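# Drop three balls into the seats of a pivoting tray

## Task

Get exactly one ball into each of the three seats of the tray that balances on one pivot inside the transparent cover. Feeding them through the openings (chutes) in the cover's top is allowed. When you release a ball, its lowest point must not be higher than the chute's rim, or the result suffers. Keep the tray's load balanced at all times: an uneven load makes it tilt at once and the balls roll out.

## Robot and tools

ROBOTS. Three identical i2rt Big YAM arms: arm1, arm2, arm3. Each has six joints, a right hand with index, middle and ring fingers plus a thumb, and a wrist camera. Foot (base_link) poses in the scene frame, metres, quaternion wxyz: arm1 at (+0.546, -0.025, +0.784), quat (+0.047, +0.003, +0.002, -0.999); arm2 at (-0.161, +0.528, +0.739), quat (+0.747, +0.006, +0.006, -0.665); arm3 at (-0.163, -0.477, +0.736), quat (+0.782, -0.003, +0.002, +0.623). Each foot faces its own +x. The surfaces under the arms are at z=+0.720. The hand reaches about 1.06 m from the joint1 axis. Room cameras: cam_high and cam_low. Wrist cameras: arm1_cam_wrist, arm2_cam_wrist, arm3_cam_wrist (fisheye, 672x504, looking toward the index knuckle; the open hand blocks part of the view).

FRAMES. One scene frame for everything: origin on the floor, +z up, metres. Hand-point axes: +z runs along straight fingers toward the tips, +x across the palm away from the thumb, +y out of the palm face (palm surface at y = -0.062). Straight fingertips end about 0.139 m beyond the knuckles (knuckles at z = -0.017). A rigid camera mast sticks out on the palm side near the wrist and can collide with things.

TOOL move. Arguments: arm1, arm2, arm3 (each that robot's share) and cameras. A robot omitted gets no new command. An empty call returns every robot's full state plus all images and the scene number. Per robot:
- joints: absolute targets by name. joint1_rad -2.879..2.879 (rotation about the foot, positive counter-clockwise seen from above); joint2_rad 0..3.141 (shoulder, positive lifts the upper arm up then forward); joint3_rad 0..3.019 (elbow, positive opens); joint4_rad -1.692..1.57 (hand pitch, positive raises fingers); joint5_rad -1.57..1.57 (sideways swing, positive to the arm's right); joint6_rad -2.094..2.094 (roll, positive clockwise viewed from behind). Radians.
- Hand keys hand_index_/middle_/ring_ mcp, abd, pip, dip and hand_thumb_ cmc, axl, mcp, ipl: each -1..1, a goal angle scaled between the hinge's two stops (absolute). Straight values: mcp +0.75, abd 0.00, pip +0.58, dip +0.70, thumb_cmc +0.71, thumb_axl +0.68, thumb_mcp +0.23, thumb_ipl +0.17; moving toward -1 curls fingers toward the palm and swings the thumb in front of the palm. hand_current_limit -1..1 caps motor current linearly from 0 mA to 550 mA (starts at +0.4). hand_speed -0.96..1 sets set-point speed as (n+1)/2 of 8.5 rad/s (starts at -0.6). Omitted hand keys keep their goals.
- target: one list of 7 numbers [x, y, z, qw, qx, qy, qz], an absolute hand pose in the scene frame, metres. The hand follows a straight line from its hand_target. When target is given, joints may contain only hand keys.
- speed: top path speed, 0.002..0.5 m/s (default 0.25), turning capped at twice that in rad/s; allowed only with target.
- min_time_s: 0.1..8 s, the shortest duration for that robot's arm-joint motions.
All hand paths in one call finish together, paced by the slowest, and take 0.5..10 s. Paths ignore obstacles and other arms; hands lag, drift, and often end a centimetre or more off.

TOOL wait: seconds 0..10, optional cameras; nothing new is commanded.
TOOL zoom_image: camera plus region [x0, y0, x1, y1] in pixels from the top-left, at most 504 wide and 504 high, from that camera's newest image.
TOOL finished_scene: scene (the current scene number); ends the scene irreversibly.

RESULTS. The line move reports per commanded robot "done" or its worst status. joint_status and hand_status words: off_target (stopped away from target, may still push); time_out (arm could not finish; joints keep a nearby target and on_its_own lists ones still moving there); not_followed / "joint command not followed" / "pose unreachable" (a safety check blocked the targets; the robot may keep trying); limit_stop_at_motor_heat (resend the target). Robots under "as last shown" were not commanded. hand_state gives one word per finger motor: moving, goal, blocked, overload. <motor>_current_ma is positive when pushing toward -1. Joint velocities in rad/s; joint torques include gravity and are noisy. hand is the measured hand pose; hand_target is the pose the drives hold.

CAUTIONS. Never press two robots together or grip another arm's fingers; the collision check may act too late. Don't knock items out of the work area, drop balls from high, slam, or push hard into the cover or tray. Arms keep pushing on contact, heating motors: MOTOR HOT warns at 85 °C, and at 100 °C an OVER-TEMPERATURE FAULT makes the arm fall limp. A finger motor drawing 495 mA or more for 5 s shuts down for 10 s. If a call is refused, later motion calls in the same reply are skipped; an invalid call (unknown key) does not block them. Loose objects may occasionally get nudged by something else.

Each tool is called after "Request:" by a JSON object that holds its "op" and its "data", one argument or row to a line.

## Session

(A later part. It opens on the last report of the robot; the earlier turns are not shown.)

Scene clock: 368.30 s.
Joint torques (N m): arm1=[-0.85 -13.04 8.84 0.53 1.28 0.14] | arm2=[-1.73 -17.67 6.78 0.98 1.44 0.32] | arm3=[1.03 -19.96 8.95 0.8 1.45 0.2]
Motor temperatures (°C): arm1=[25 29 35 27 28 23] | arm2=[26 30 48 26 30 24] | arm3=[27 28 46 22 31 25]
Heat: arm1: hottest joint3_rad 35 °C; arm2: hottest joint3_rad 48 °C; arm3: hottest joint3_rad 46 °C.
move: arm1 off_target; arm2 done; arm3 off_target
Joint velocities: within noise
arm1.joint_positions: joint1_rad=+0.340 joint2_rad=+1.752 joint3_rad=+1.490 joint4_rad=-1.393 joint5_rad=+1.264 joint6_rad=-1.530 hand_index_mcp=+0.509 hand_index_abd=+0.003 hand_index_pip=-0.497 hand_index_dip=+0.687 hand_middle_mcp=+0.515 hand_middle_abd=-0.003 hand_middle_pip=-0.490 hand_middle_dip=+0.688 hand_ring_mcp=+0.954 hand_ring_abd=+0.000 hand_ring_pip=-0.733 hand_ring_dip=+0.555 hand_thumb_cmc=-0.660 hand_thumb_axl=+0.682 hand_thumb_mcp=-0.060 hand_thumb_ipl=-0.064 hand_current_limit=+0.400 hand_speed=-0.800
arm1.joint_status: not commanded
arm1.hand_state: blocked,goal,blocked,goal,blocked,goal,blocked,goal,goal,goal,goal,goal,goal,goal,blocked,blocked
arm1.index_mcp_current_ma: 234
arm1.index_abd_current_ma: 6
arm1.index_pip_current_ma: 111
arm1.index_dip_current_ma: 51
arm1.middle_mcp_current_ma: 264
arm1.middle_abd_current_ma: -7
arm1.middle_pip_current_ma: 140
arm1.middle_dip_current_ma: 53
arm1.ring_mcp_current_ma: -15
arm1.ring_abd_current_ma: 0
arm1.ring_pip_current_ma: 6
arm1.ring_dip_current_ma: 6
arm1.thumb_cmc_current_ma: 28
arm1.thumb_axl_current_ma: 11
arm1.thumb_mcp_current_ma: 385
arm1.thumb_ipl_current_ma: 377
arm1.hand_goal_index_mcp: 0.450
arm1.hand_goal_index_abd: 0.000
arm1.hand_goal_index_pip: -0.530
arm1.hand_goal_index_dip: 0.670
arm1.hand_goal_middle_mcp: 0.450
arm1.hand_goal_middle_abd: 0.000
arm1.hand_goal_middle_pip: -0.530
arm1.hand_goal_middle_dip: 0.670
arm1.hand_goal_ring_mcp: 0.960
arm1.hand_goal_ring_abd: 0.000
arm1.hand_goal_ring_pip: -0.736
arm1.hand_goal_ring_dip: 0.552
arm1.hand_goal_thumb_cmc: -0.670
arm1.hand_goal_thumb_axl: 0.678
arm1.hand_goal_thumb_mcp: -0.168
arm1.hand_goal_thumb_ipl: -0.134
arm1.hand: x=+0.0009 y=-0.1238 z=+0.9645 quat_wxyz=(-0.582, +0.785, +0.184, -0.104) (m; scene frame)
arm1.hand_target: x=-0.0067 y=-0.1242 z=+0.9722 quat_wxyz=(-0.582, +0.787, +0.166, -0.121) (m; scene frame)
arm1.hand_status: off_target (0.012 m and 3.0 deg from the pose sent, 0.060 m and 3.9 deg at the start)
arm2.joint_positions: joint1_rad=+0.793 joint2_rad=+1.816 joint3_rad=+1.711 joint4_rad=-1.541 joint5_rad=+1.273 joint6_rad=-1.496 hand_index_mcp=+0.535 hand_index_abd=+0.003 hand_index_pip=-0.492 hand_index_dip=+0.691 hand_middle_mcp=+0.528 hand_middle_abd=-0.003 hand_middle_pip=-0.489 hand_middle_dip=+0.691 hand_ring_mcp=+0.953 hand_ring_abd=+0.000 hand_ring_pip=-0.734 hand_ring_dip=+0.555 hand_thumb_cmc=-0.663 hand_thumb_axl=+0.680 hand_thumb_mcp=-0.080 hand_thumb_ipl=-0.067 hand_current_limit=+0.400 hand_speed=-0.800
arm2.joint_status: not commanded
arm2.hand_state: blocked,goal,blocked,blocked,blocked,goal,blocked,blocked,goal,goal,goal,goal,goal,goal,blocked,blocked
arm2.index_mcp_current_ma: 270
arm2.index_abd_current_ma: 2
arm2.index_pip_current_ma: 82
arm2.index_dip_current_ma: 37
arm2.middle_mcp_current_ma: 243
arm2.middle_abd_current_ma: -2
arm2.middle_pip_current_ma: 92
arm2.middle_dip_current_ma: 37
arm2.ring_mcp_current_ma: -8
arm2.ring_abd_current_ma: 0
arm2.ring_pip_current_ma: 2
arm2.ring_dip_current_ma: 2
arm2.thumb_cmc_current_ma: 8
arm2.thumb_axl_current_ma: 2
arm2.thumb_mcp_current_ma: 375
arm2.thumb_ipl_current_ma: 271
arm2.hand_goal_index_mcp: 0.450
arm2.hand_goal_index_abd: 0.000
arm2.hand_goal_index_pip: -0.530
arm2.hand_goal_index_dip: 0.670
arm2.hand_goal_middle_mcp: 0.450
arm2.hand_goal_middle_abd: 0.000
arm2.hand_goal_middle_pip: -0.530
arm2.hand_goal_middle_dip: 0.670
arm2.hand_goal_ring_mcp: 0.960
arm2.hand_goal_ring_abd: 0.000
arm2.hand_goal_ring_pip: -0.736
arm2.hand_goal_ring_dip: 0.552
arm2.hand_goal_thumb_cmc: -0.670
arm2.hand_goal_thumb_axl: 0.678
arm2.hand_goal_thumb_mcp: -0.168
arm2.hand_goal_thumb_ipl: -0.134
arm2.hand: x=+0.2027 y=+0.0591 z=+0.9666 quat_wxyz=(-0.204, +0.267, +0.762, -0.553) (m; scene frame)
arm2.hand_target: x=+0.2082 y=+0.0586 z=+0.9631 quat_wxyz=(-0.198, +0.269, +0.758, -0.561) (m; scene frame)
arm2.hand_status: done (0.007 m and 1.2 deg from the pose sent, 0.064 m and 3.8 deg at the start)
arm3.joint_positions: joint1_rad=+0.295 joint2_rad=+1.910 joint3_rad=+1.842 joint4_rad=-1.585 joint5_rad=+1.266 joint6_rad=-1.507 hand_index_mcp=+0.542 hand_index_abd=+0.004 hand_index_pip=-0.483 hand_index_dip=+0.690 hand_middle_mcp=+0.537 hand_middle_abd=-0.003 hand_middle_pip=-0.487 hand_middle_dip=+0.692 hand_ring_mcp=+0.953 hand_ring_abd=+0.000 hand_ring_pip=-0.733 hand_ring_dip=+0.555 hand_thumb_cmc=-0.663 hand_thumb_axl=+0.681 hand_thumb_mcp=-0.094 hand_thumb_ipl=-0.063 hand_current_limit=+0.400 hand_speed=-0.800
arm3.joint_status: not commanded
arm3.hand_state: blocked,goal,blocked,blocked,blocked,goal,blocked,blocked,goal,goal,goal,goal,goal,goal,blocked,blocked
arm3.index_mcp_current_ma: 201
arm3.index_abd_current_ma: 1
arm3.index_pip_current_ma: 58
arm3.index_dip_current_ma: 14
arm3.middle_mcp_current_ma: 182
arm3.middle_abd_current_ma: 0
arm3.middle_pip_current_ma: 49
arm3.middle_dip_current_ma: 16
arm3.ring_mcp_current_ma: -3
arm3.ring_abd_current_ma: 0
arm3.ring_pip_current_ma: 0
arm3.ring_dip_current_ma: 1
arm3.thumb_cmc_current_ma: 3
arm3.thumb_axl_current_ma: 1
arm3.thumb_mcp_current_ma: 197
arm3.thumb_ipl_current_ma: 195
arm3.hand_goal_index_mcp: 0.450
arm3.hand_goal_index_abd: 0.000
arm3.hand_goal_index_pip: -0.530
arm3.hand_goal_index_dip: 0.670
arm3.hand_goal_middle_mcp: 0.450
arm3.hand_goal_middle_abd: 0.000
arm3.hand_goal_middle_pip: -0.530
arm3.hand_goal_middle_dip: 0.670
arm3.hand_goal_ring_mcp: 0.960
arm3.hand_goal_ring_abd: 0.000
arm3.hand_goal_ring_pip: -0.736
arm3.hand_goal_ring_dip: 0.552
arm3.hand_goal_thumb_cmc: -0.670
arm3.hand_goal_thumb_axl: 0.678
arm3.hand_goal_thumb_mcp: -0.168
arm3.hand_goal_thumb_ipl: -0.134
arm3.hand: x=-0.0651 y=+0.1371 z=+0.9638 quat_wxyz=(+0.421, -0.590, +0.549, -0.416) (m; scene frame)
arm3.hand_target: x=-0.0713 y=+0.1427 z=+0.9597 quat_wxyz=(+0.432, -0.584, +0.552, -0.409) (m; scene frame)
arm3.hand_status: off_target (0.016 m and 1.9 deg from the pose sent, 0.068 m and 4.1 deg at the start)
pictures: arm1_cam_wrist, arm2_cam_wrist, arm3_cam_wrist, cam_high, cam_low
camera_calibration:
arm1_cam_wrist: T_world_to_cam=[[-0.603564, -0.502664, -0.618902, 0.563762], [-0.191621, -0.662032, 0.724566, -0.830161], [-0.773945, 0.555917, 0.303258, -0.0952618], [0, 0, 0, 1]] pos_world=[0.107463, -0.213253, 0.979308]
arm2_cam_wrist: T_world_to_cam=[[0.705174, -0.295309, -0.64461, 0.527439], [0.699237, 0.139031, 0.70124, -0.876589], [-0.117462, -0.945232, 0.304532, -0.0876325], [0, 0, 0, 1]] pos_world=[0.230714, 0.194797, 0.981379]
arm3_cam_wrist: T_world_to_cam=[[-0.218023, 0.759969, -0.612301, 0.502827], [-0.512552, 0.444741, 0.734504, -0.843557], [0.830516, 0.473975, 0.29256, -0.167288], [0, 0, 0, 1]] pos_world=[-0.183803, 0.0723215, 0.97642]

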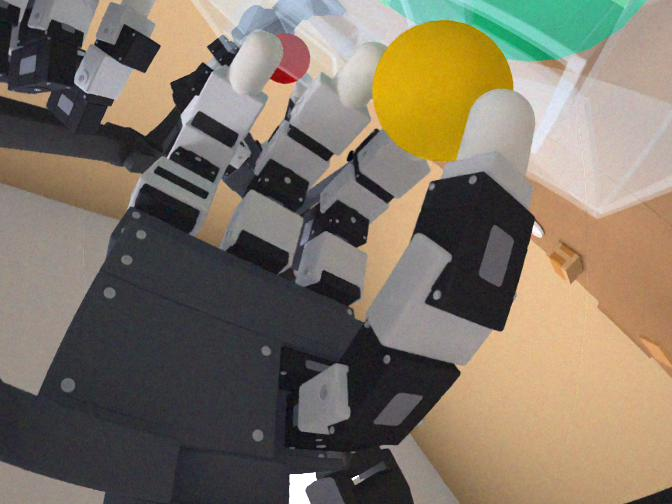

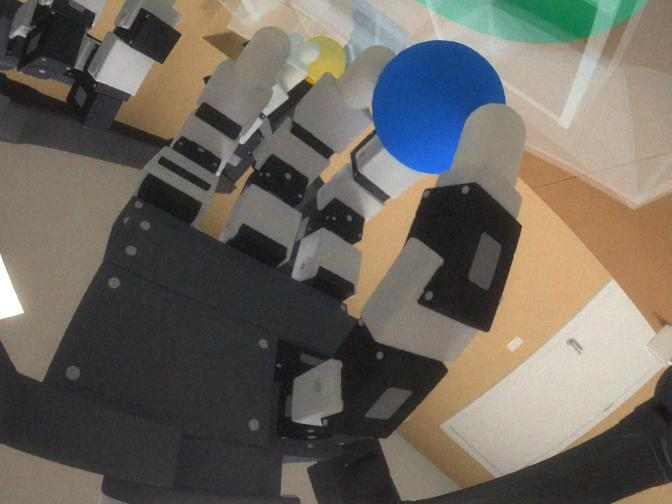

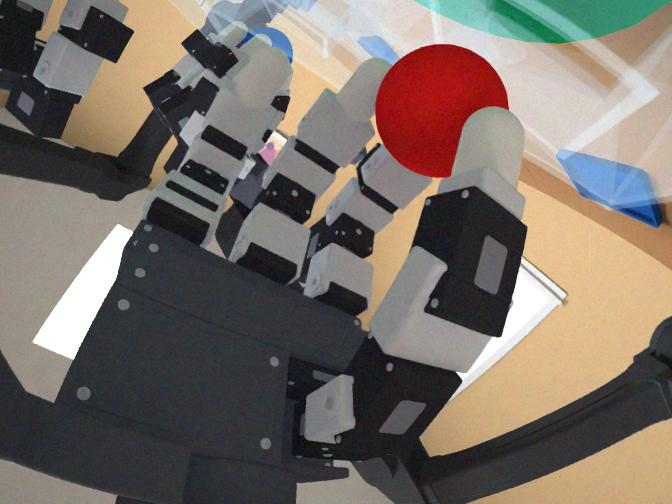

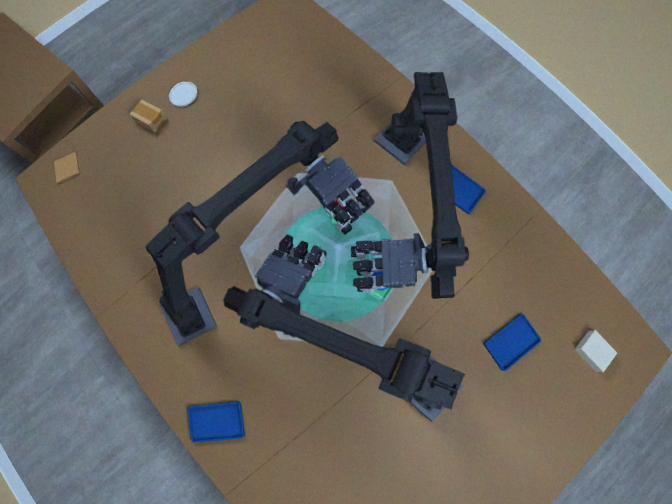

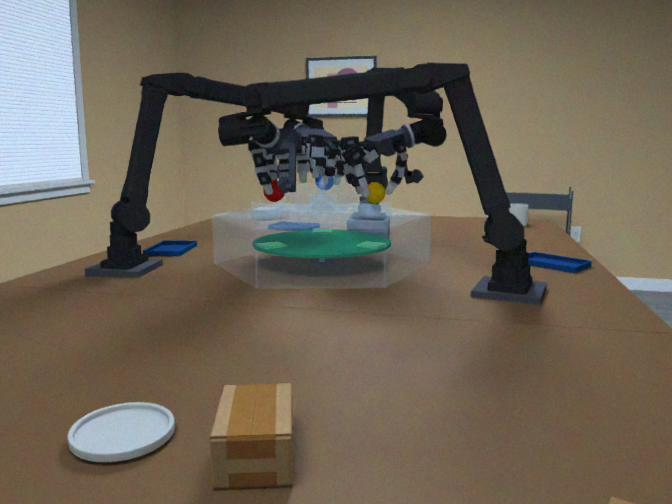

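Request:
{"op": "move", "data": {
  "arm1": {"target": [-0.0160,-0.1160,0.958,0.58226,-0.78686,-0.16438,0.12164], "speed": 0.04},
  "arm2": {"target": [0.2095,0.0602,0.942,0.19856,-0.26833,-0.75775,0.56072], "speed": 0.04},
  "arm3": {"target": [-0.0775,0.1425,0.942,0.43433,-0.58695,0.54925,-0.40643], "speed": 0.04},
  "cameras": ["cam_high", "cam_low", "arm1_cam_wrist", "arm2_cam_wrist", "arm3_cam_wrist"]
}}

Request:
{"op": "zoom_image", "data": {
  "camera": "cam_high",
  "region": [350, 235, 410, 295]
}}

Request:
{"op": "zoom_image", "data": {
  "camera": "cam_high",
  "region": [320, 170, 380, 230]
}}

Request:
{"op": "zoom_image", "data": {
  "camera": "cam_low",
  "region": [250, 160, 340, 235]
}}

Request:
{"op": "zoom_image", "data": {
  "camera": "cam_low",
  "region": [340, 165, 420, 235]
}}

Scene clock: 459.80 s.
Joint torques (N m): arm1=[-1.44 -13.1 8.66 0.91 1.29 -0.22] | arm2=[-1.73 -17.79 6.67 0.98 1.44 0.32] | arm3=[0.73 -19.78 8.73 0.88 1.46 0.16]
Motor temperatures (°C): arm1=[25 29 34 27 31 23] | arm2=[26 32 41 26 32 24] | arm3=[27 32 38 22 34 25]
Heat: arm1: hottest joint3_rad 34 °C; arm2: hottest joint3_rad 41 °C; arm3: hottest joint3_rad 38 °C.
move: arm1 done; arm2 done; arm3 done
Joint velocities: within noise
arm1.joint_positions: joint1_rad=+0.319 joint2_rad=+1.761 joint3_rad=+1.467 joint4_rad=-1.296 joint5_rad=+1.264 joint6_rad=-1.554 hand_index_mcp=+0.509 hand_index_abd=+0.003 hand_index_pip=-0.497 hand_index_dip=+0.687 hand_middle_mcp=+0.515 hand_middle_abd=-0.003 hand_middle_pip=-0.490 hand_middle_dip=+0.688 hand_ring_mcp=+0.954 hand_ring_abd=+0.000 hand_ring_pip=-0.733 hand_ring_dip=+0.555 hand_thumb_cmc=-0.660 hand_thumb_axl=+0.682 hand_thumb_mcp=-0.060 hand_thumb_ipl=-0.064 hand_current_limit=+0.400 hand_speed=-0.800
arm1.joint_status: not commanded
arm1.hand_state: blocked,goal,blocked,goal,blocked,goal,blocked,goal,goal,goal,goal,goal,goal,goal,blocked,blocked
arm1.index_mcp_current_ma: 234
arm1.index_abd_current_ma: 6
arm1.index_pip_current_ma: 111
arm1.index_dip_current_ma: 51
arm1.middle_mcp_current_ma: 264
arm1.middle_abd_current_ma: -7
arm1.middle_pip_current_ma: 140
arm1.middle_dip_current_ma: 53
arm1.ring_mcp_current_ma: -15
arm1.ring_abd_current_ma: 0
arm1.ring_pip_current_ma: 6
arm1.ring_dip_current_ma: 6
arm1.thumb_cmc_current_ma: 28
arm1.thumb_axl_current_ma: 11
arm1.thumb_mcp_current_ma: 385
arm1.thumb_ipl_current_ma: 377
arm1.hand_goal_index_mcp: 0.450
arm1.hand_goal_index_abd: 0.000
arm1.hand_goal_index_pip: -0.530
arm1.hand_goal_index_dip: 0.670
arm1.hand_goal_middle_mcp: 0.450
arm1.hand_goal_middle_abd: 0.000
arm1.hand_goal_middle_pip: -0.530
arm1.hand_goal_middle_dip: 0.670
arm1.hand_goal_ring_mcp: 0.960
arm1.hand_goal_ring_abd: 0.000
arm1.hand_goal_ring_pip: -0.736
arm1.hand_goal_ring_dip: 0.552
arm1.hand_goal_thumb_cmc: -0.670
arm1.hand_goal_thumb_axl: 0.678
arm1.hand_goal_thumb_mcp: -0.168
arm1.hand_goal_thumb_ipl: -0.134
arm1.hand: x=-0.0112 y=-0.1167 z=+0.9518 quat_wxyz=(-0.580, +0.789, +0.166, -0.116) (m; scene frame)
arm1.hand_target: x=-0.0165 y=-0.1107 z=+0.9574 quat_wxyz=(-0.583, +0.788, +0.161, -0.118) (m; scene frame)
arm1.hand_status: done (0.008 m and 0.8 deg from the pose sent, 0.020 m and 3.0 deg at the start)
arm2.joint_positions: joint1_rad=+0.796 joint2_rad=+1.825 joint3_rad=+1.671 joint4_rad=-1.503 joint5_rad=+1.273 joint6_rad=-1.485 hand_index_mcp=+0.535 hand_index_abd=+0.003 hand_index_pip=-0.492 hand_index_dip=+0.691 hand_middle_mcp=+0.528 hand_middle_abd=-0.003 hand_middle_pip=-0.489 hand_middle_dip=+0.691 hand_ring_mcp=+0.953 hand_ring_abd=+0.000 hand_ring_pip=-0.734 hand_ring_dip=+0.555 hand_thumb_cmc=-0.663 hand_thumb_axl=+0.680 hand_thumb_mcp=-0.080 hand_thumb_ipl=-0.067 hand_current_limit=+0.400 hand_speed=-0.800
arm2.joint_status: not commanded
arm2.hand_state: blocked,goal,blocked,blocked,blocked,goal,blocked,blocked,goal,goal,goal,goal,goal,goal,blocked,blocked
arm2.index_mcp_current_ma: 270
arm2.index_abd_current_ma: 2
arm2.index_pip_current_ma: 82
arm2.index_dip_current_ma: 37
arm2.middle_mcp_current_ma: 243
arm2.middle_abd_current_ma: -2
arm2.middle_pip_current_ma: 92
arm2.middle_dip_current_ma: 37
arm2.ring_mcp_current_ma: -8
arm2.ring_abd_current_ma: 0
arm2.ring_pip_current_ma: 2
arm2.ring_dip_current_ma: 2
arm2.thumb_cmc_current_ma: 8
arm2.thumb_axl_current_ma: 2
arm2.thumb_mcp_current_ma: 375
arm2.thumb_ipl_current_ma: 271
arm2.hand_goal_index_mcp: 0.450
arm2.hand_goal_index_abd: 0.000
arm2.hand_goal_index_pip: -0.530
arm2.hand_goal_index_dip: 0.670
arm2.hand_goal_middle_mcp: 0.450
arm2.hand_goal_middle_abd: 0.000
arm2.hand_goal_middle_pip: -0.530
arm2.hand_goal_middle_dip: 0.670
arm2.hand_goal_ring_mcp: 0.960
arm2.hand_goal_ring_abd: 0.000
arm2.hand_goal_ring_pip: -0.736
arm2.hand_goal_ring_dip: 0.552
arm2.hand_goal_thumb_cmc: -0.670
arm2.hand_goal_thumb_axl: 0.678
arm2.hand_goal_thumb_mcp: -0.168
arm2.hand_goal_thumb_ipl: -0.134
arm2.hand: x=+0.2036 y=+0.0608 z=+0.9467 quat_wxyz=(-0.204, +0.267, +0.762, -0.553) (m; scene frame)
arm2.hand_target: x=+0.2089 y=+0.0605 z=+0.9415 quat_wxyz=(-0.199, +0.268, +0.758, -0.560) (m; scene frame)
arm2.hand_status: done (0.008 m and 1.2 deg from the pose sent, 0.026 m and 1.2 deg at the start)
arm3.joint_positions: joint1_rad=+0.313 joint2_rad=+1.910 joint3_rad=+1.798 joint4_rad=-1.538 joint5_rad=+1.266 joint6_rad=-1.505 hand_index_mcp=+0.542 hand_index_abd=+0.004 hand_index_pip=-0.483 hand_index_dip=+0.690 hand_middle_mcp=+0.537 hand_middle_abd=-0.003 hand_middle_pip=-0.487 hand_middle_dip=+0.692 hand_ring_mcp=+0.953 hand_ring_abd=+0.000 hand_ring_pip=-0.733 hand_ring_dip=+0.555 hand_thumb_cmc=-0.663 hand_thumb_axl=+0.681 hand_thumb_mcp=-0.094 hand_thumb_ipl=-0.063 hand_current_limit=+0.400 hand_speed=-0.800
arm3.joint_status: not commanded
arm3.hand_state: blocked,goal,blocked,blocked,blocked,goal,blocked,blocked,goal,goal,goal,goal,goal,goal,blocked,blocked
arm3.index_mcp_current_ma: 201
arm3.index_abd_current_ma: 1
arm3.index_pip_current_ma: 58
arm3.index_dip_current_ma: 14
arm3.middle_mcp_current_ma: 182
arm3.middle_abd_current_ma: 0
arm3.middle_pip_current_ma: 49
arm3.middle_dip_current_ma: 16
arm3.ring_mcp_current_ma: -3
arm3.ring_abd_current_ma: 0
arm3.ring_pip_current_ma: 0
arm3.ring_dip_current_ma: 1
arm3.thumb_cmc_current_ma: 3
arm3.thumb_axl_current_ma: 1
arm3.thumb_mcp_current_ma: 197
arm3.thumb_ipl_current_ma: 195
arm3.hand_goal_index_mcp: 0.450
arm3.hand_goal_index_abd: 0.000
arm3.hand_goal_index_pip: -0.530
arm3.hand_goal_index_dip: 0.670
arm3.hand_goal_middle_mcp: 0.450
arm3.hand_goal_middle_abd: 0.000
arm3.hand_goal_middle_pip: -0.530
arm3.hand_goal_middle_dip: 0.670
arm3.hand_goal_ring_mcp: 0.960
arm3.hand_goal_ring_abd: 0.000
arm3.hand_goal_ring_pip: -0.736
arm3.hand_goal_ring_dip: 0.552
arm3.hand_goal_thumb_cmc: -0.670
arm3.hand_goal_thumb_axl: 0.678
arm3.hand_goal_thumb_mcp: -0.168
arm3.hand_goal_thumb_ipl: -0.134
arm3.hand: x=-0.0763 y=+0.1380 z=+0.9469 quat_wxyz=(+0.426, -0.594, +0.545, -0.411) (m; scene frame)
arm3.hand_target: x=-0.0825 y=+0.1427 z=+0.9422 quat_wxyz=(+0.436, -0.589, +0.547, -0.405) (m; scene frame)
arm3.hand_status: done (0.007 m and 1.4 deg from the pose sent, 0.026 m and 1.9 deg at the start)
pictures: arm1_cam_wrist, arm2_cam_wrist, arm3_cam_wrist, cam_high, cam_low
camera_calibration:
arm1_cam_wrist: T_world_to_cam=[[-0.633122, -0.504348, -0.587188, 0.521413], [-0.173459, -0.646855, 0.742625, -0.833759], [-0.754367, 0.572025, 0.322054, -0.120512], [0, 0, 0, 1]] pos_world=[0.0945846, -0.207411, 0.964149]
arm2_cam_wrist: T_world_to_cam=[[0.704838, -0.295248, -0.645006, 0.514789], [0.699592, 0.13888, 0.700916, -0.863241], [-0.117366, -0.945273, 0.304441, -0.0797442], [0, 0, 0, 1]] pos_world=[0.231715, 0.196497, 0.961379]
arm3_cam_wrist: T_world_to_cam=[[-0.231949, 0.758706, -0.608741, 0.485179], [-0.520143, 0.432083, 0.736719, -0.838251], [0.82198, 0.487514, 0.294414, -0.157695], [0, 0, 0, 1]] pos_world=[-0.193853, 0.070965, 0.959331]

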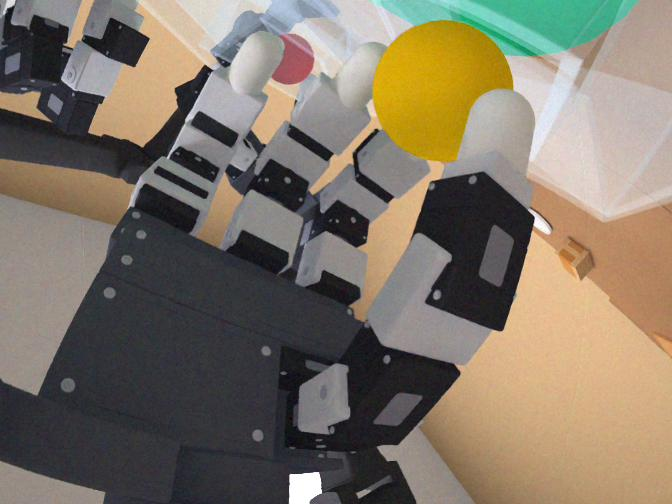

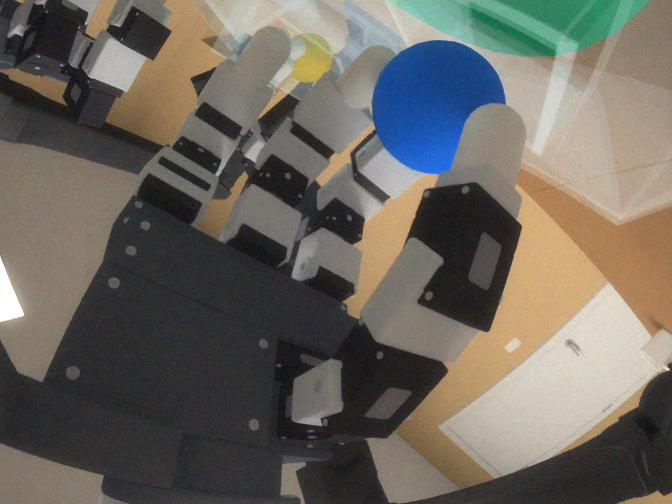

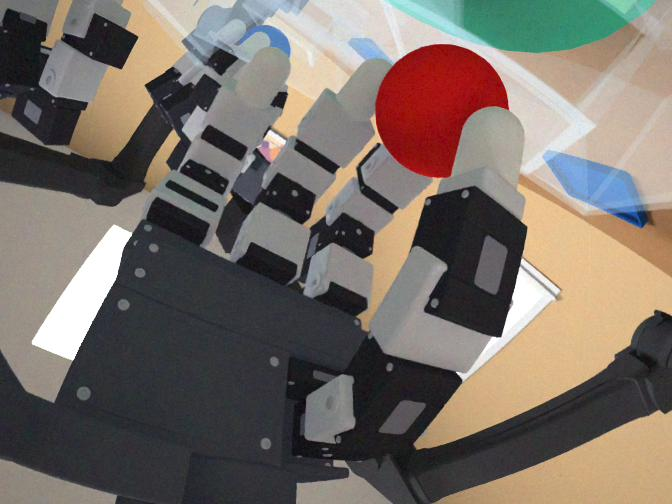

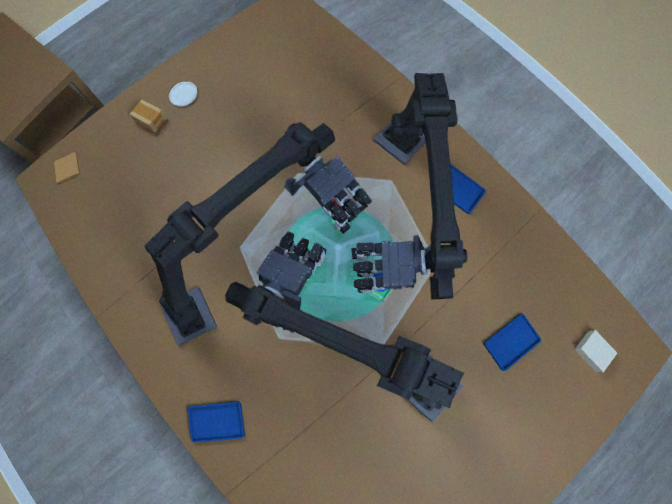

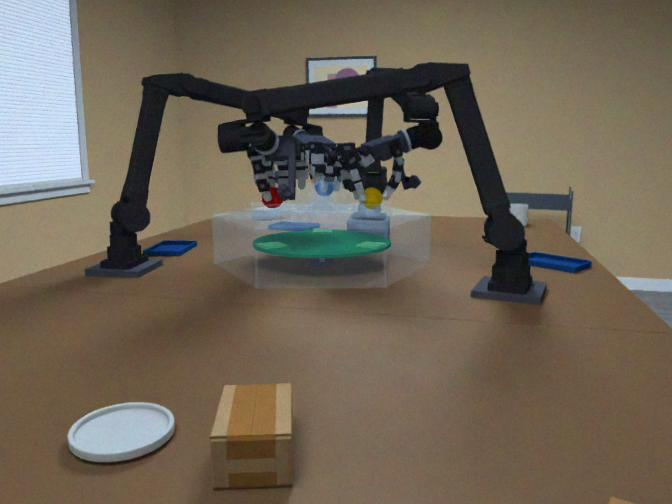

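Scaled by 8.400.

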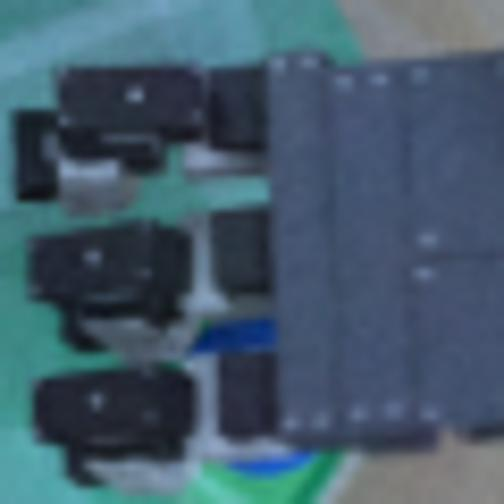

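Scaled by 8.400.

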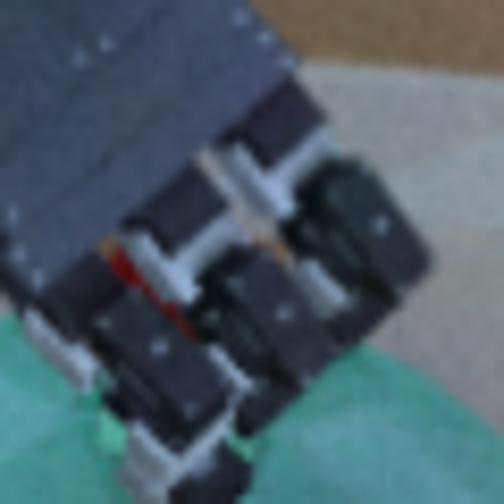

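Scaled by 5.600.

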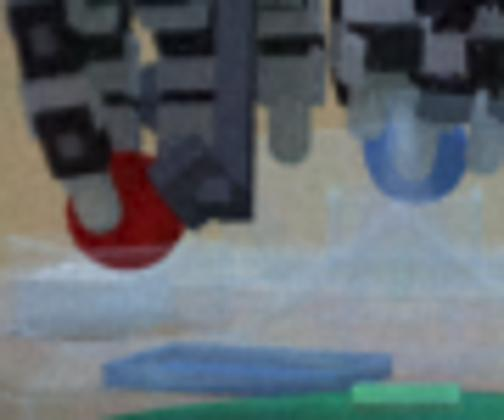

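Scaled by 6.300.

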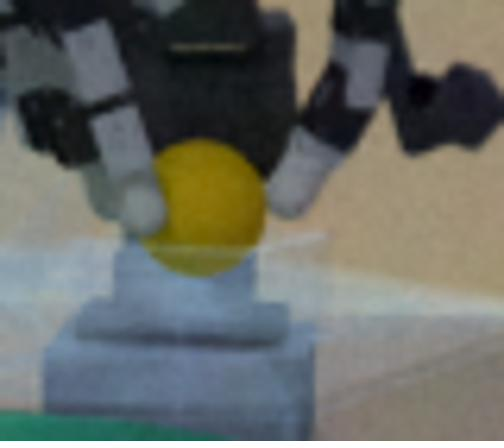

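Request:
{"op": "move", "data": {
  "arm1": {"target": [-0.0095,-0.1120,0.956,0.58226,-0.78686,-0.16438,0.12164], "speed": 0.04},
  "arm2": {"target": [0.2093,0.0602,0.937,0.19856,-0.26833,-0.75775,0.56072], "speed": 0.04},
  "arm3": {"target": [-0.0725,0.1415,0.941,0.43433,-0.58695,0.54925,-0.40643], "speed": 0.04},
  "cameras": ["cam_high", "cam_low"]
}}

Request:
{"op": "zoom_image", "data": {
  "camera": "cam_low",
  "region": [250, 160, 340, 235]
}}

Request:
{"op": "zoom_image", "data": {
  "camera": "cam_high",
  "region": [320, 170, 380, 230]
}}

Scene clock: 513.17 s.
Joint torques (N m): arm1=[-0.73 -13.92 7.86 0.65 1.23 -0.31] | arm2=[-1.73 -17.67 6.6 0.95 1.43 0.3] | arm3=[-0.26 -20.31 8.59 0.9 1.47 -0.1]
Motor temperatures (°C): arm1=[25 31 34 27 32 23] | arm2=[26 32 39 26 33 24] | arm3=[27 32 37 22 35 25]
Heat: arm1: hottest joint3_rad 34 °C; arm2: hottest joint3_rad 39 °C; arm3: hottest joint3_rad 37 °C.
move: arm1 off_target; arm2 done; arm3 done
Joint velocities: within noise
arm1.joint_positions: joint1_rad=+0.330 joint2_rad=+1.755 joint3_rad=+1.446 joint4_rad=-1.276 joint5_rad=+1.265 joint6_rad=-1.547 hand_index_mcp=+0.508 hand_index_abd=+0.003 hand_index_pip=-0.498 hand_index_dip=+0.687 hand_middle_mcp=+0.513 hand_middle_abd=-0.003 hand_middle_pip=-0.490 hand_middle_dip=+0.688 hand_ring_mcp=+0.954 hand_ring_abd=+0.000 hand_ring_pip=-0.733 hand_ring_dip=+0.555 hand_thumb_cmc=-0.660 hand_thumb_axl=+0.682 hand_thumb_mcp=-0.058 hand_thumb_ipl=-0.064 hand_current_limit=+0.400 hand_speed=-0.800
arm1.joint_status: not commanded
arm1.hand_state: blocked,goal,blocked,goal,blocked,goal,blocked,goal,goal,goal,goal,goal,goal,goal,blocked,blocked
arm1.index_mcp_current_ma: 232
arm1.index_abd_current_ma: 6
arm1.index_pip_current_ma: 109
arm1.index_dip_current_ma: 51
arm1.middle_mcp_current_ma: 256
arm1.middle_abd_current_ma: -7
arm1.middle_pip_current_ma: 140
arm1.middle_dip_current_ma: 53
arm1.ring_mcp_current_ma: -15
arm1.ring_abd_current_ma: 0
arm1.ring_pip_current_ma: 6
arm1.ring_dip_current_ma: 6
arm1.thumb_cmc_current_ma: 28
arm1.thumb_axl_current_ma: 11
arm1.thumb_mcp_current_ma: 385
arm1.thumb_ipl_current_ma: 377
arm1.hand_goal_index_mcp: 0.450
arm1.hand_goal_index_abd: 0.000
arm1.hand_goal_index_pip: -0.530
arm1.hand_goal_index_dip: 0.670
arm1.hand_goal_middle_mcp: 0.450
arm1.hand_goal_middle_abd: 0.000
arm1.hand_goal_middle_pip: -0.530
arm1.hand_goal_middle_dip: 0.670
arm1.hand_goal_ring_mcp: 0.960
arm1.hand_goal_ring_abd: 0.000
arm1.hand_goal_ring_pip: -0.736
arm1.hand_goal_ring_dip: 0.552
arm1.hand_goal_thumb_cmc: -0.670
arm1.hand_goal_thumb_axl: 0.678
arm1.hand_goal_thumb_mcp: -0.168
arm1.hand_goal_thumb_ipl: -0.134
arm1.hand: x=-0.0082 y=-0.1214 z=+0.9476 quat_wxyz=(-0.579, +0.789, +0.166, -0.123) (m; scene frame)
arm1.hand_target: x=-0.0092 y=-0.1183 z=+0.9556 quat_wxyz=(-0.581, +0.787, +0.165, -0.127) (m; scene frame)
arm1.hand_status: off_target (0.013 m and 0.5 deg from the pose sent, 0.006 m and 0.8 deg at the start)
arm2.joint_positions: joint1_rad=+0.796 joint2_rad=+1.825 joint3_rad=+1.663 joint4_rad=-1.489 joint5_rad=+1.273 joint6_rad=-1.485 hand_index_mcp=+0.535 hand_index_abd=+0.003 hand_index_pip=-0.492 hand_index_dip=+0.691 hand_middle_mcp=+0.528 hand_middle_abd=-0.003 hand_middle_pip=-0.489 hand_middle_dip=+0.691 hand_ring_mcp=+0.953 hand_ring_abd=+0.000 hand_ring_pip=-0.734 hand_ring_dip=+0.555 hand_thumb_cmc=-0.663 hand_thumb_axl=+0.680 hand_thumb_mcp=-0.080 hand_thumb_ipl=-0.067 hand_current_limit=+0.400 hand_speed=-0.800
arm2.joint_status: not commanded
arm2.hand_state: blocked,goal,blocked,blocked,blocked,goal,blocked,blocked,goal,goal,goal,goal,goal,goal,blocked,blocked
arm2.index_mcp_current_ma: 270
arm2.index_abd_current_ma: 2
arm2.index_pip_current_ma: 82
arm2.index_dip_current_ma: 37
arm2.middle_mcp_current_ma: 243
arm2.middle_abd_current_ma: -2
arm2.middle_pip_current_ma: 92
arm2.middle_dip_current_ma: 37
arm2.ring_mcp_current_ma: -8
arm2.ring_abd_current_ma: 0
arm2.ring_pip_current_ma: 2
arm2.ring_dip_current_ma: 2
arm2.thumb_cmc_current_ma: 8
arm2.thumb_axl_current_ma: 2
arm2.thumb_mcp_current_ma: 375
arm2.thumb_ipl_current_ma: 271
arm2.hand_goal_index_mcp: 0.450
arm2.hand_goal_index_abd: 0.000
arm2.hand_goal_index_pip: -0.530
arm2.hand_goal_index_dip: 0.670
arm2.hand_goal_middle_mcp: 0.450
arm2.hand_goal_middle_abd: 0.000
arm2.hand_goal_middle_pip: -0.530
arm2.hand_goal_middle_dip: 0.670
arm2.hand_goal_ring_mcp: 0.960
arm2.hand_goal_ring_abd: 0.000
arm2.hand_goal_ring_pip: -0.736
arm2.hand_goal_ring_dip: 0.552
arm2.hand_goal_thumb_cmc: -0.670
arm2.hand_goal_thumb_axl: 0.678
arm2.hand_goal_thumb_mcp: -0.168
arm2.hand_goal_thumb_ipl: -0.134
arm2.hand: x=+0.2043 y=+0.0604 z=+0.9439 quat_wxyz=(-0.201, +0.269, +0.762, -0.554) (m; scene frame)
arm2.hand_target: x=+0.2093 y=+0.0601 z=+0.9375 quat_wxyz=(-0.198, +0.269, +0.758, -0.561) (m; scene frame)
arm2.hand_status: done (0.009 m and 0.9 deg from the pose sent, 0.011 m and 1.2 deg at the start)
arm3.joint_positions: joint1_rad=+0.306 joint2_rad=+1.910 joint3_rad=+1.785 joint4_rad=-1.506 joint5_rad=+1.266 joint6_rad=-1.505 hand_index_mcp=+0.542 hand_index_abd=+0.004 hand_index_pip=-0.483 hand_index_dip=+0.690 hand_middle_mcp=+0.537 hand_middle_abd=-0.003 hand_middle_pip=-0.487 hand_middle_dip=+0.692 hand_ring_mcp=+0.953 hand_ring_abd=+0.000 hand_ring_pip=-0.733 hand_ring_dip=+0.555 hand_thumb_cmc=-0.663 hand_thumb_axl=+0.681 hand_thumb_mcp=-0.094 hand_thumb_ipl=-0.063 hand_current_limit=+0.400 hand_speed=-0.800
arm3.joint_status: not commanded
arm3.hand_state: blocked,goal,blocked,blocked,blocked,goal,blocked,blocked,goal,goal,goal,goal,goal,goal,blocked,blocked
arm3.index_mcp_current_ma: 201
arm3.index_abd_current_ma: 1
arm3.index_pip_current_ma: 58
arm3.index_dip_current_ma: 14
arm3.middle_mcp_current_ma: 182
arm3.middle_abd_current_ma: -1
arm3.middle_pip_current_ma: 49
arm3.middle_dip_current_ma: 16
arm3.ring_mcp_current_ma: -3
arm3.ring_abd_current_ma: 0
arm3.ring_pip_current_ma: 0
arm3.ring_dip_current_ma: 1
arm3.thumb_cmc_current_ma: 3
arm3.thumb_axl_current_ma: 1
arm3.thumb_mcp_current_ma: 197
arm3.thumb_ipl_current_ma: 195
arm3.hand_goal_index_mcp: 0.450
arm3.hand_goal_index_abd: 0.000
arm3.hand_goal_index_pip: -0.530
arm3.hand_goal_index_dip: 0.670
arm3.hand_goal_middle_mcp: 0.450
arm3.hand_goal_middle_abd: 0.000
arm3.hand_goal_middle_pip: -0.530
arm3.hand_goal_middle_dip: 0.670
arm3.hand_goal_ring_mcp: 0.960
arm3.hand_goal_ring_abd: 0.000
arm3.hand_goal_ring_pip: -0.736
arm3.hand_goal_ring_dip: 0.552
arm3.hand_goal_thumb_cmc: -0.670
arm3.hand_goal_thumb_axl: 0.678
arm3.hand_goal_thumb_mcp: -0.168
arm3.hand_goal_thumb_ipl: -0.134
arm3.hand: x=-0.0719 y=+0.1408 z=+0.9425 quat_wxyz=(+0.430, -0.588, +0.552, -0.406) (m; scene frame)
arm3.hand_target: x=-0.0678 y=+0.1408 z=+0.9409 quat_wxyz=(+0.433, -0.585, +0.552, -0.408) (m; scene frame)
arm3.hand_status: done (0.002 m and 0.6 deg from the pose sent, 0.008 m and 1.4 deg at the start)
pictures: cam_high, cam_low

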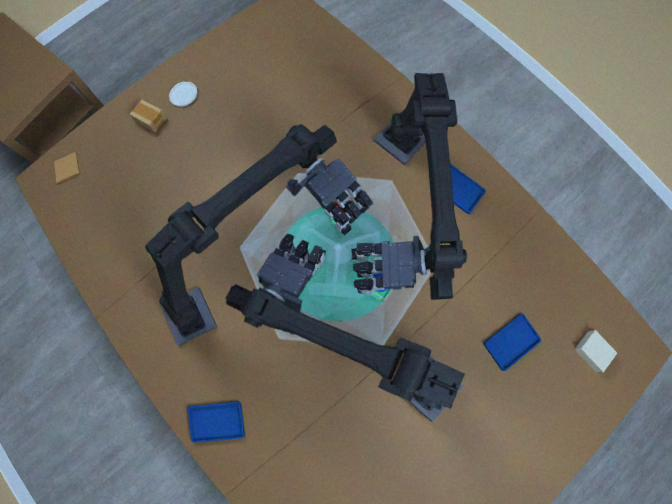

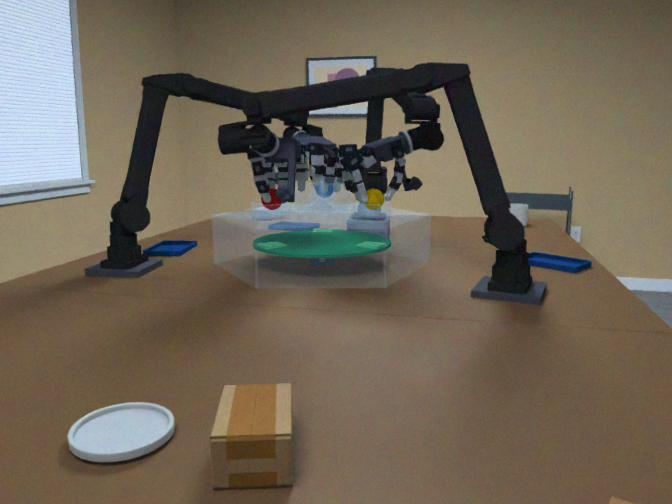

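Scaled by 5.600.

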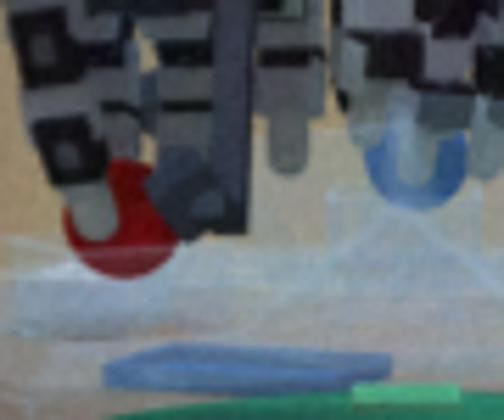

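Scaled by 8.400.

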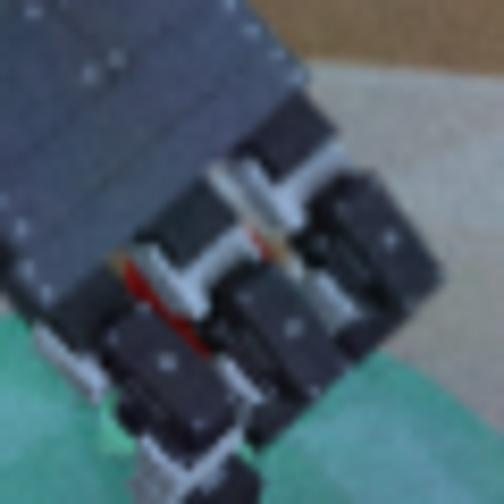

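Request:
{"op": "move", "data": {
  "arm1": {"joints": {"hand_speed": 0.6, "hand_index_mcp": 0.8, "hand_middle_mcp": 0.8, "hand_thumb_mcp": -0.3, "hand_thumb_ipl": 0.5}},
  "arm2": {"joints": {"hand_speed": 0.6, "hand_index_mcp": 0.8, "hand_middle_mcp": 0.8, "hand_thumb_mcp": -0.3, "hand_thumb_ipl": 0.5}},
  "arm3": {"joints": {"hand_speed": 0.6, "hand_index_mcp": 0.8, "hand_middle_mcp": 0.8, "hand_thumb_mcp": -0.3, "hand_thumb_ipl": 0.5}},
  "cameras": ["cam_high", "cam_low"]
}}

Request:
{"op": "zoom_image", "data": {
  "camera": "cam_low",
  "region": [200, 150, 440, 300]
}}

Scene clock: 526.80 s.
Joint torques (N m): arm1=[-0.91 -14.15 7.98 0.61 1.12 -0.29] | arm2=[-1.85 -18.02 6.58 0.96 1.13 0.27] | arm3=[-0.38 -20.31 8.61 0.9 1.33 -0.1]
Motor temperatures (°C): arm1=[25 31 33 27 32 23] | arm2=[26 32 39 26 33 24] | arm3=[27 32 36 22 35 25]
Heat: arm1: hottest joint3_rad 33 °C; arm2: hottest joint3_rad 39 °C; arm3: hottest joint3_rad 36 °C.
move: arm1 done; arm2 done; arm3 done
Joint velocities: within noise
arm1.joint_positions: joint1_rad=+0.319 joint2_rad=+1.754 joint3_rad=+1.444 joint4_rad=-1.276 joint5_rad=+1.268 joint6_rad=-1.548 hand_index_mcp=+0.785 hand_index_abd=+0.003 hand_index_pip=-0.528 hand_index_dip=+0.673 hand_middle_mcp=+0.785 hand_middle_abd=-0.003 hand_middle_pip=-0.527 hand_middle_dip=+0.673 hand_ring_mcp=+0.954 hand_ring_abd=+0.000 hand_ring_pip=-0.733 hand_ring_dip=+0.555 hand_thumb_cmc=-0.666 hand_thumb_axl=+0.680 hand_thumb_mcp=-0.294 hand_thumb_ipl=+0.498 hand_current_limit=+0.400 hand_speed=+0.600
arm1.joint_status: all done
arm1.hand_state: goal,goal,goal,goal,goal,goal,goal,goal,goal,goal,goal,goal,goal,goal,goal,goal
arm1.index_mcp_current_ma: -46
arm1.index_abd_current_ma: 6
arm1.index_pip_current_ma: 5
arm1.index_dip_current_ma: 6
arm1.middle_mcp_current_ma: -46
arm1.middle_abd_current_ma: -6
arm1.middle_pip_current_ma: 6
arm1.middle_dip_current_ma: 6
arm1.ring_mcp_current_ma: -16
arm1.ring_abd_current_ma: 0
arm1.ring_pip_current_ma: 6
arm1.ring_dip_current_ma: 6
arm1.thumb_cmc_current_ma: 9
arm1.thumb_axl_current_ma: 7
arm1.thumb_mcp_current_ma: 19
arm1.thumb_ipl_current_ma: -7
arm1.hand_goal_index_mcp: 0.800
arm1.hand_goal_index_abd: 0.000
arm1.hand_goal_index_pip: -0.530
arm1.hand_goal_index_dip: 0.670
arm1.hand_goal_middle_mcp: 0.800
arm1.hand_goal_middle_abd: 0.000
arm1.hand_goal_middle_pip: -0.530
arm1.hand_goal_middle_dip: 0.670
arm1.hand_goal_ring_mcp: 0.960
arm1.hand_goal_ring_abd: 0.000
arm1.hand_goal_ring_pip: -0.736
arm1.hand_goal_ring_dip: 0.552
arm1.hand_goal_thumb_cmc: -0.670
arm1.hand_goal_thumb_axl: 0.678
arm1.hand_goal_thumb_mcp: -0.300
arm1.hand_goal_thumb_ipl: 0.500
arm1.hand: x=-0.0087 y=-0.1149 z=+0.9482 quat_wxyz=(-0.581, +0.789, +0.162, -0.120) (m; scene frame)
arm1.hand_target: x=-0.0102 y=-0.1124 z=+0.9559 quat_wxyz=(-0.582, +0.788, +0.160, -0.124) (m; scene frame)
arm1.hand_status: not commanded
arm2.joint_positions: joint1_rad=+0.797 joint2_rad=+1.825 joint3_rad=+1.663 joint4_rad=-1.489 joint5_rad=+1.282 joint6_rad=-1.480 hand_index_mcp=+0.788 hand_index_abd=+0.003 hand_index_pip=-0.528 hand_index_dip=+0.673 hand_middle_mcp=+0.787 hand_middle_abd=-0.003 hand_middle_pip=-0.527 hand_middle_dip=+0.673 hand_ring_mcp=+0.953 hand_ring_abd=+0.000 hand_ring_pip=-0.734 hand_ring_dip=+0.555 hand_thumb_cmc=-0.666 hand_thumb_axl=+0.680 hand_thumb_mcp=-0.294 hand_thumb_ipl=+0.498 hand_current_limit=+0.400 hand_speed=+0.600
arm2.joint_status: all done
arm2.hand_state: goal,goal,goal,goal,goal,goal,goal,goal,goal,goal,goal,goal,goal,goal,goal,goal
arm2.index_mcp_current_ma: -19
arm2.index_abd_current_ma: 2
arm2.index_pip_current_ma: 2
arm2.index_dip_current_ma: 2
arm2.middle_mcp_current_ma: -21
arm2.middle_abd_current_ma: -2
arm2.middle_pip_current_ma: 2
arm2.middle_dip_current_ma: 3
arm2.ring_mcp_current_ma: -9
arm2.ring_abd_current_ma: 0
arm2.ring_pip_current_ma: 2
arm2.ring_dip_current_ma: 2
arm2.thumb_cmc_current_ma: 3
arm2.thumb_axl_current_ma: 2
arm2.thumb_mcp_current_ma: 8
arm2.thumb_ipl_current_ma: -2
arm2.hand_goal_index_mcp: 0.800
arm2.hand_goal_index_abd: 0.000
arm2.hand_goal_index_pip: -0.530
arm2.hand_goal_index_dip: 0.670
arm2.hand_goal_middle_mcp: 0.800
arm2.hand_goal_middle_abd: 0.000
arm2.hand_goal_middle_pip: -0.530
arm2.hand_goal_middle_dip: 0.670
arm2.hand_goal_ring_mcp: 0.960
arm2.hand_goal_ring_abd: 0.000
arm2.hand_goal_ring_pip: -0.736
arm2.hand_goal_ring_dip: 0.552
arm2.hand_goal_thumb_cmc: -0.670
arm2.hand_goal_thumb_axl: 0.678
arm2.hand_goal_thumb_mcp: -0.300
arm2.hand_goal_thumb_ipl: 0.500
arm2.hand: x=+0.2046 y=+0.0597 z=+0.9453 quat_wxyz=(-0.201, +0.269, +0.759, -0.558) (m; scene frame)
arm2.hand_target: x=+0.2094 y=+0.0602 z=+0.9376 quat_wxyz=(-0.198, +0.269, +0.758, -0.561) (m; scene frame)
arm2.hand_status: not commanded
arm3.joint_positions: joint1_rad=+0.309 joint2_rad=+1.908 joint3_rad=+1.785 joint4_rad=-1.506 joint5_rad=+1.271 joint6_rad=-1.505 hand_index_mcp=+0.785 hand_index_abd=+0.003 hand_index_pip=-0.527 hand_index_dip=+0.673 hand_middle_mcp=+0.784 hand_middle_abd=-0.003 hand_middle_pip=-0.527 hand_middle_dip=+0.673 hand_ring_mcp=+0.952 hand_ring_abd=+0.000 hand_ring_pip=-0.734 hand_ring_dip=+0.555 hand_thumb_cmc=-0.666 hand_thumb_axl=+0.681 hand_thumb_mcp=-0.295 hand_thumb_ipl=+0.498 hand_current_limit=+0.400 hand_speed=+0.600
arm3.joint_status: all done
arm3.hand_state: goal,goal,goal,goal,goal,goal,goal,goal,goal,goal,goal,goal,goal,goal,goal,goal
arm3.index_mcp_current_ma: -9
arm3.index_abd_current_ma: 1
arm3.index_pip_current_ma: 0
arm3.index_dip_current_ma: 0
arm3.middle_mcp_current_ma: -10
arm3.middle_abd_current_ma: 0
arm3.middle_pip_current_ma: 0
arm3.middle_dip_current_ma: 1
arm3.ring_mcp_current_ma: -3
arm3.ring_abd_current_ma: 0
arm3.ring_pip_current_ma: 0
arm3.ring_dip_current_ma: 1
arm3.thumb_cmc_current_ma: 1
arm3.thumb_axl_current_ma: 1
arm3.thumb_mcp_current_ma: 2
arm3.thumb_ipl_current_ma: -1
arm3.hand_goal_index_mcp: 0.800
arm3.hand_goal_index_abd: 0.000
arm3.hand_goal_index_pip: -0.530
arm3.hand_goal_index_dip: 0.670
arm3.hand_goal_middle_mcp: 0.800
arm3.hand_goal_middle_abd: 0.000
arm3.hand_goal_middle_pip: -0.530
arm3.hand_goal_middle_dip: 0.670
arm3.hand_goal_ring_mcp: 0.960
arm3.hand_goal_ring_abd: 0.000
arm3.hand_goal_ring_pip: -0.736
arm3.hand_goal_ring_dip: 0.552
arm3.hand_goal_thumb_cmc: -0.670
arm3.hand_goal_thumb_axl: 0.678
arm3.hand_goal_thumb_mcp: -0.300
arm3.hand_goal_thumb_ipl: 0.500
arm3.hand: x=-0.0732 y=+0.1411 z=+0.9441 quat_wxyz=(+0.432, -0.588, +0.550, -0.406) (m; scene frame)
arm3.hand_target: x=-0.0697 y=+0.1410 z=+0.9409 quat_wxyz=(+0.433, -0.586, +0.551, -0.408) (m; scene frame)
arm3.hand_status: not commanded
pictures: cam_high, cam_low

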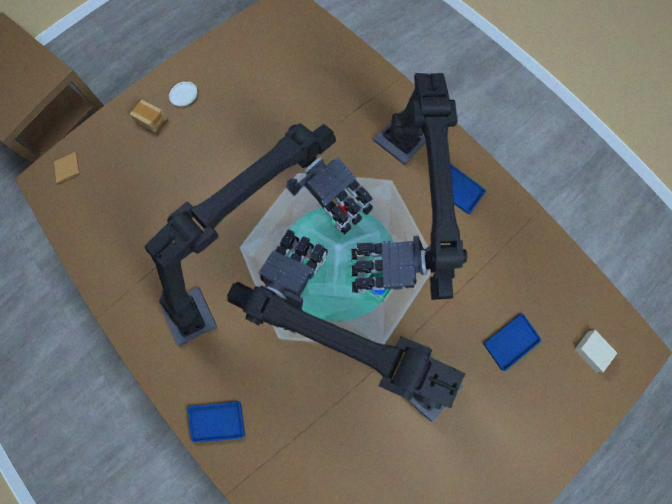

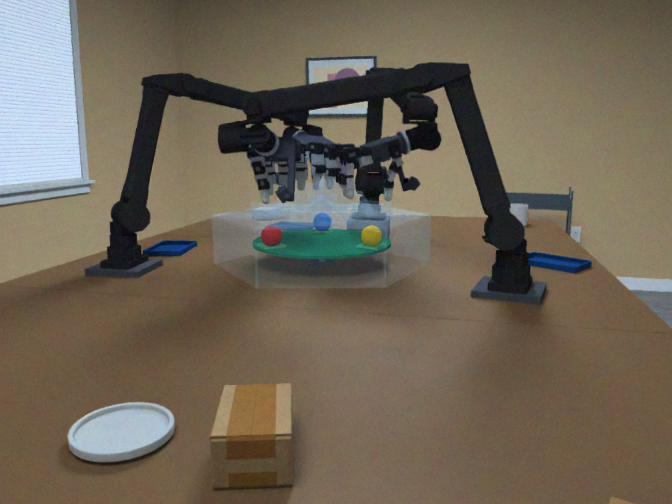

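Scaled by 2.100.

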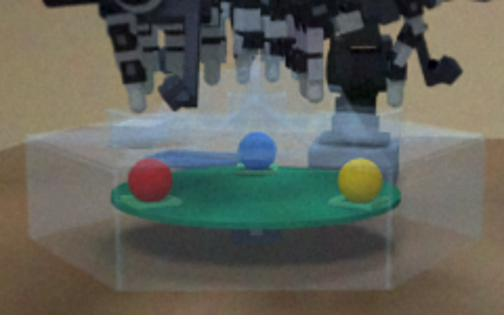

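Request:
{"op": "finished_scene", "data": {
  "scene": 3
}}

The scene is finished: the task was done.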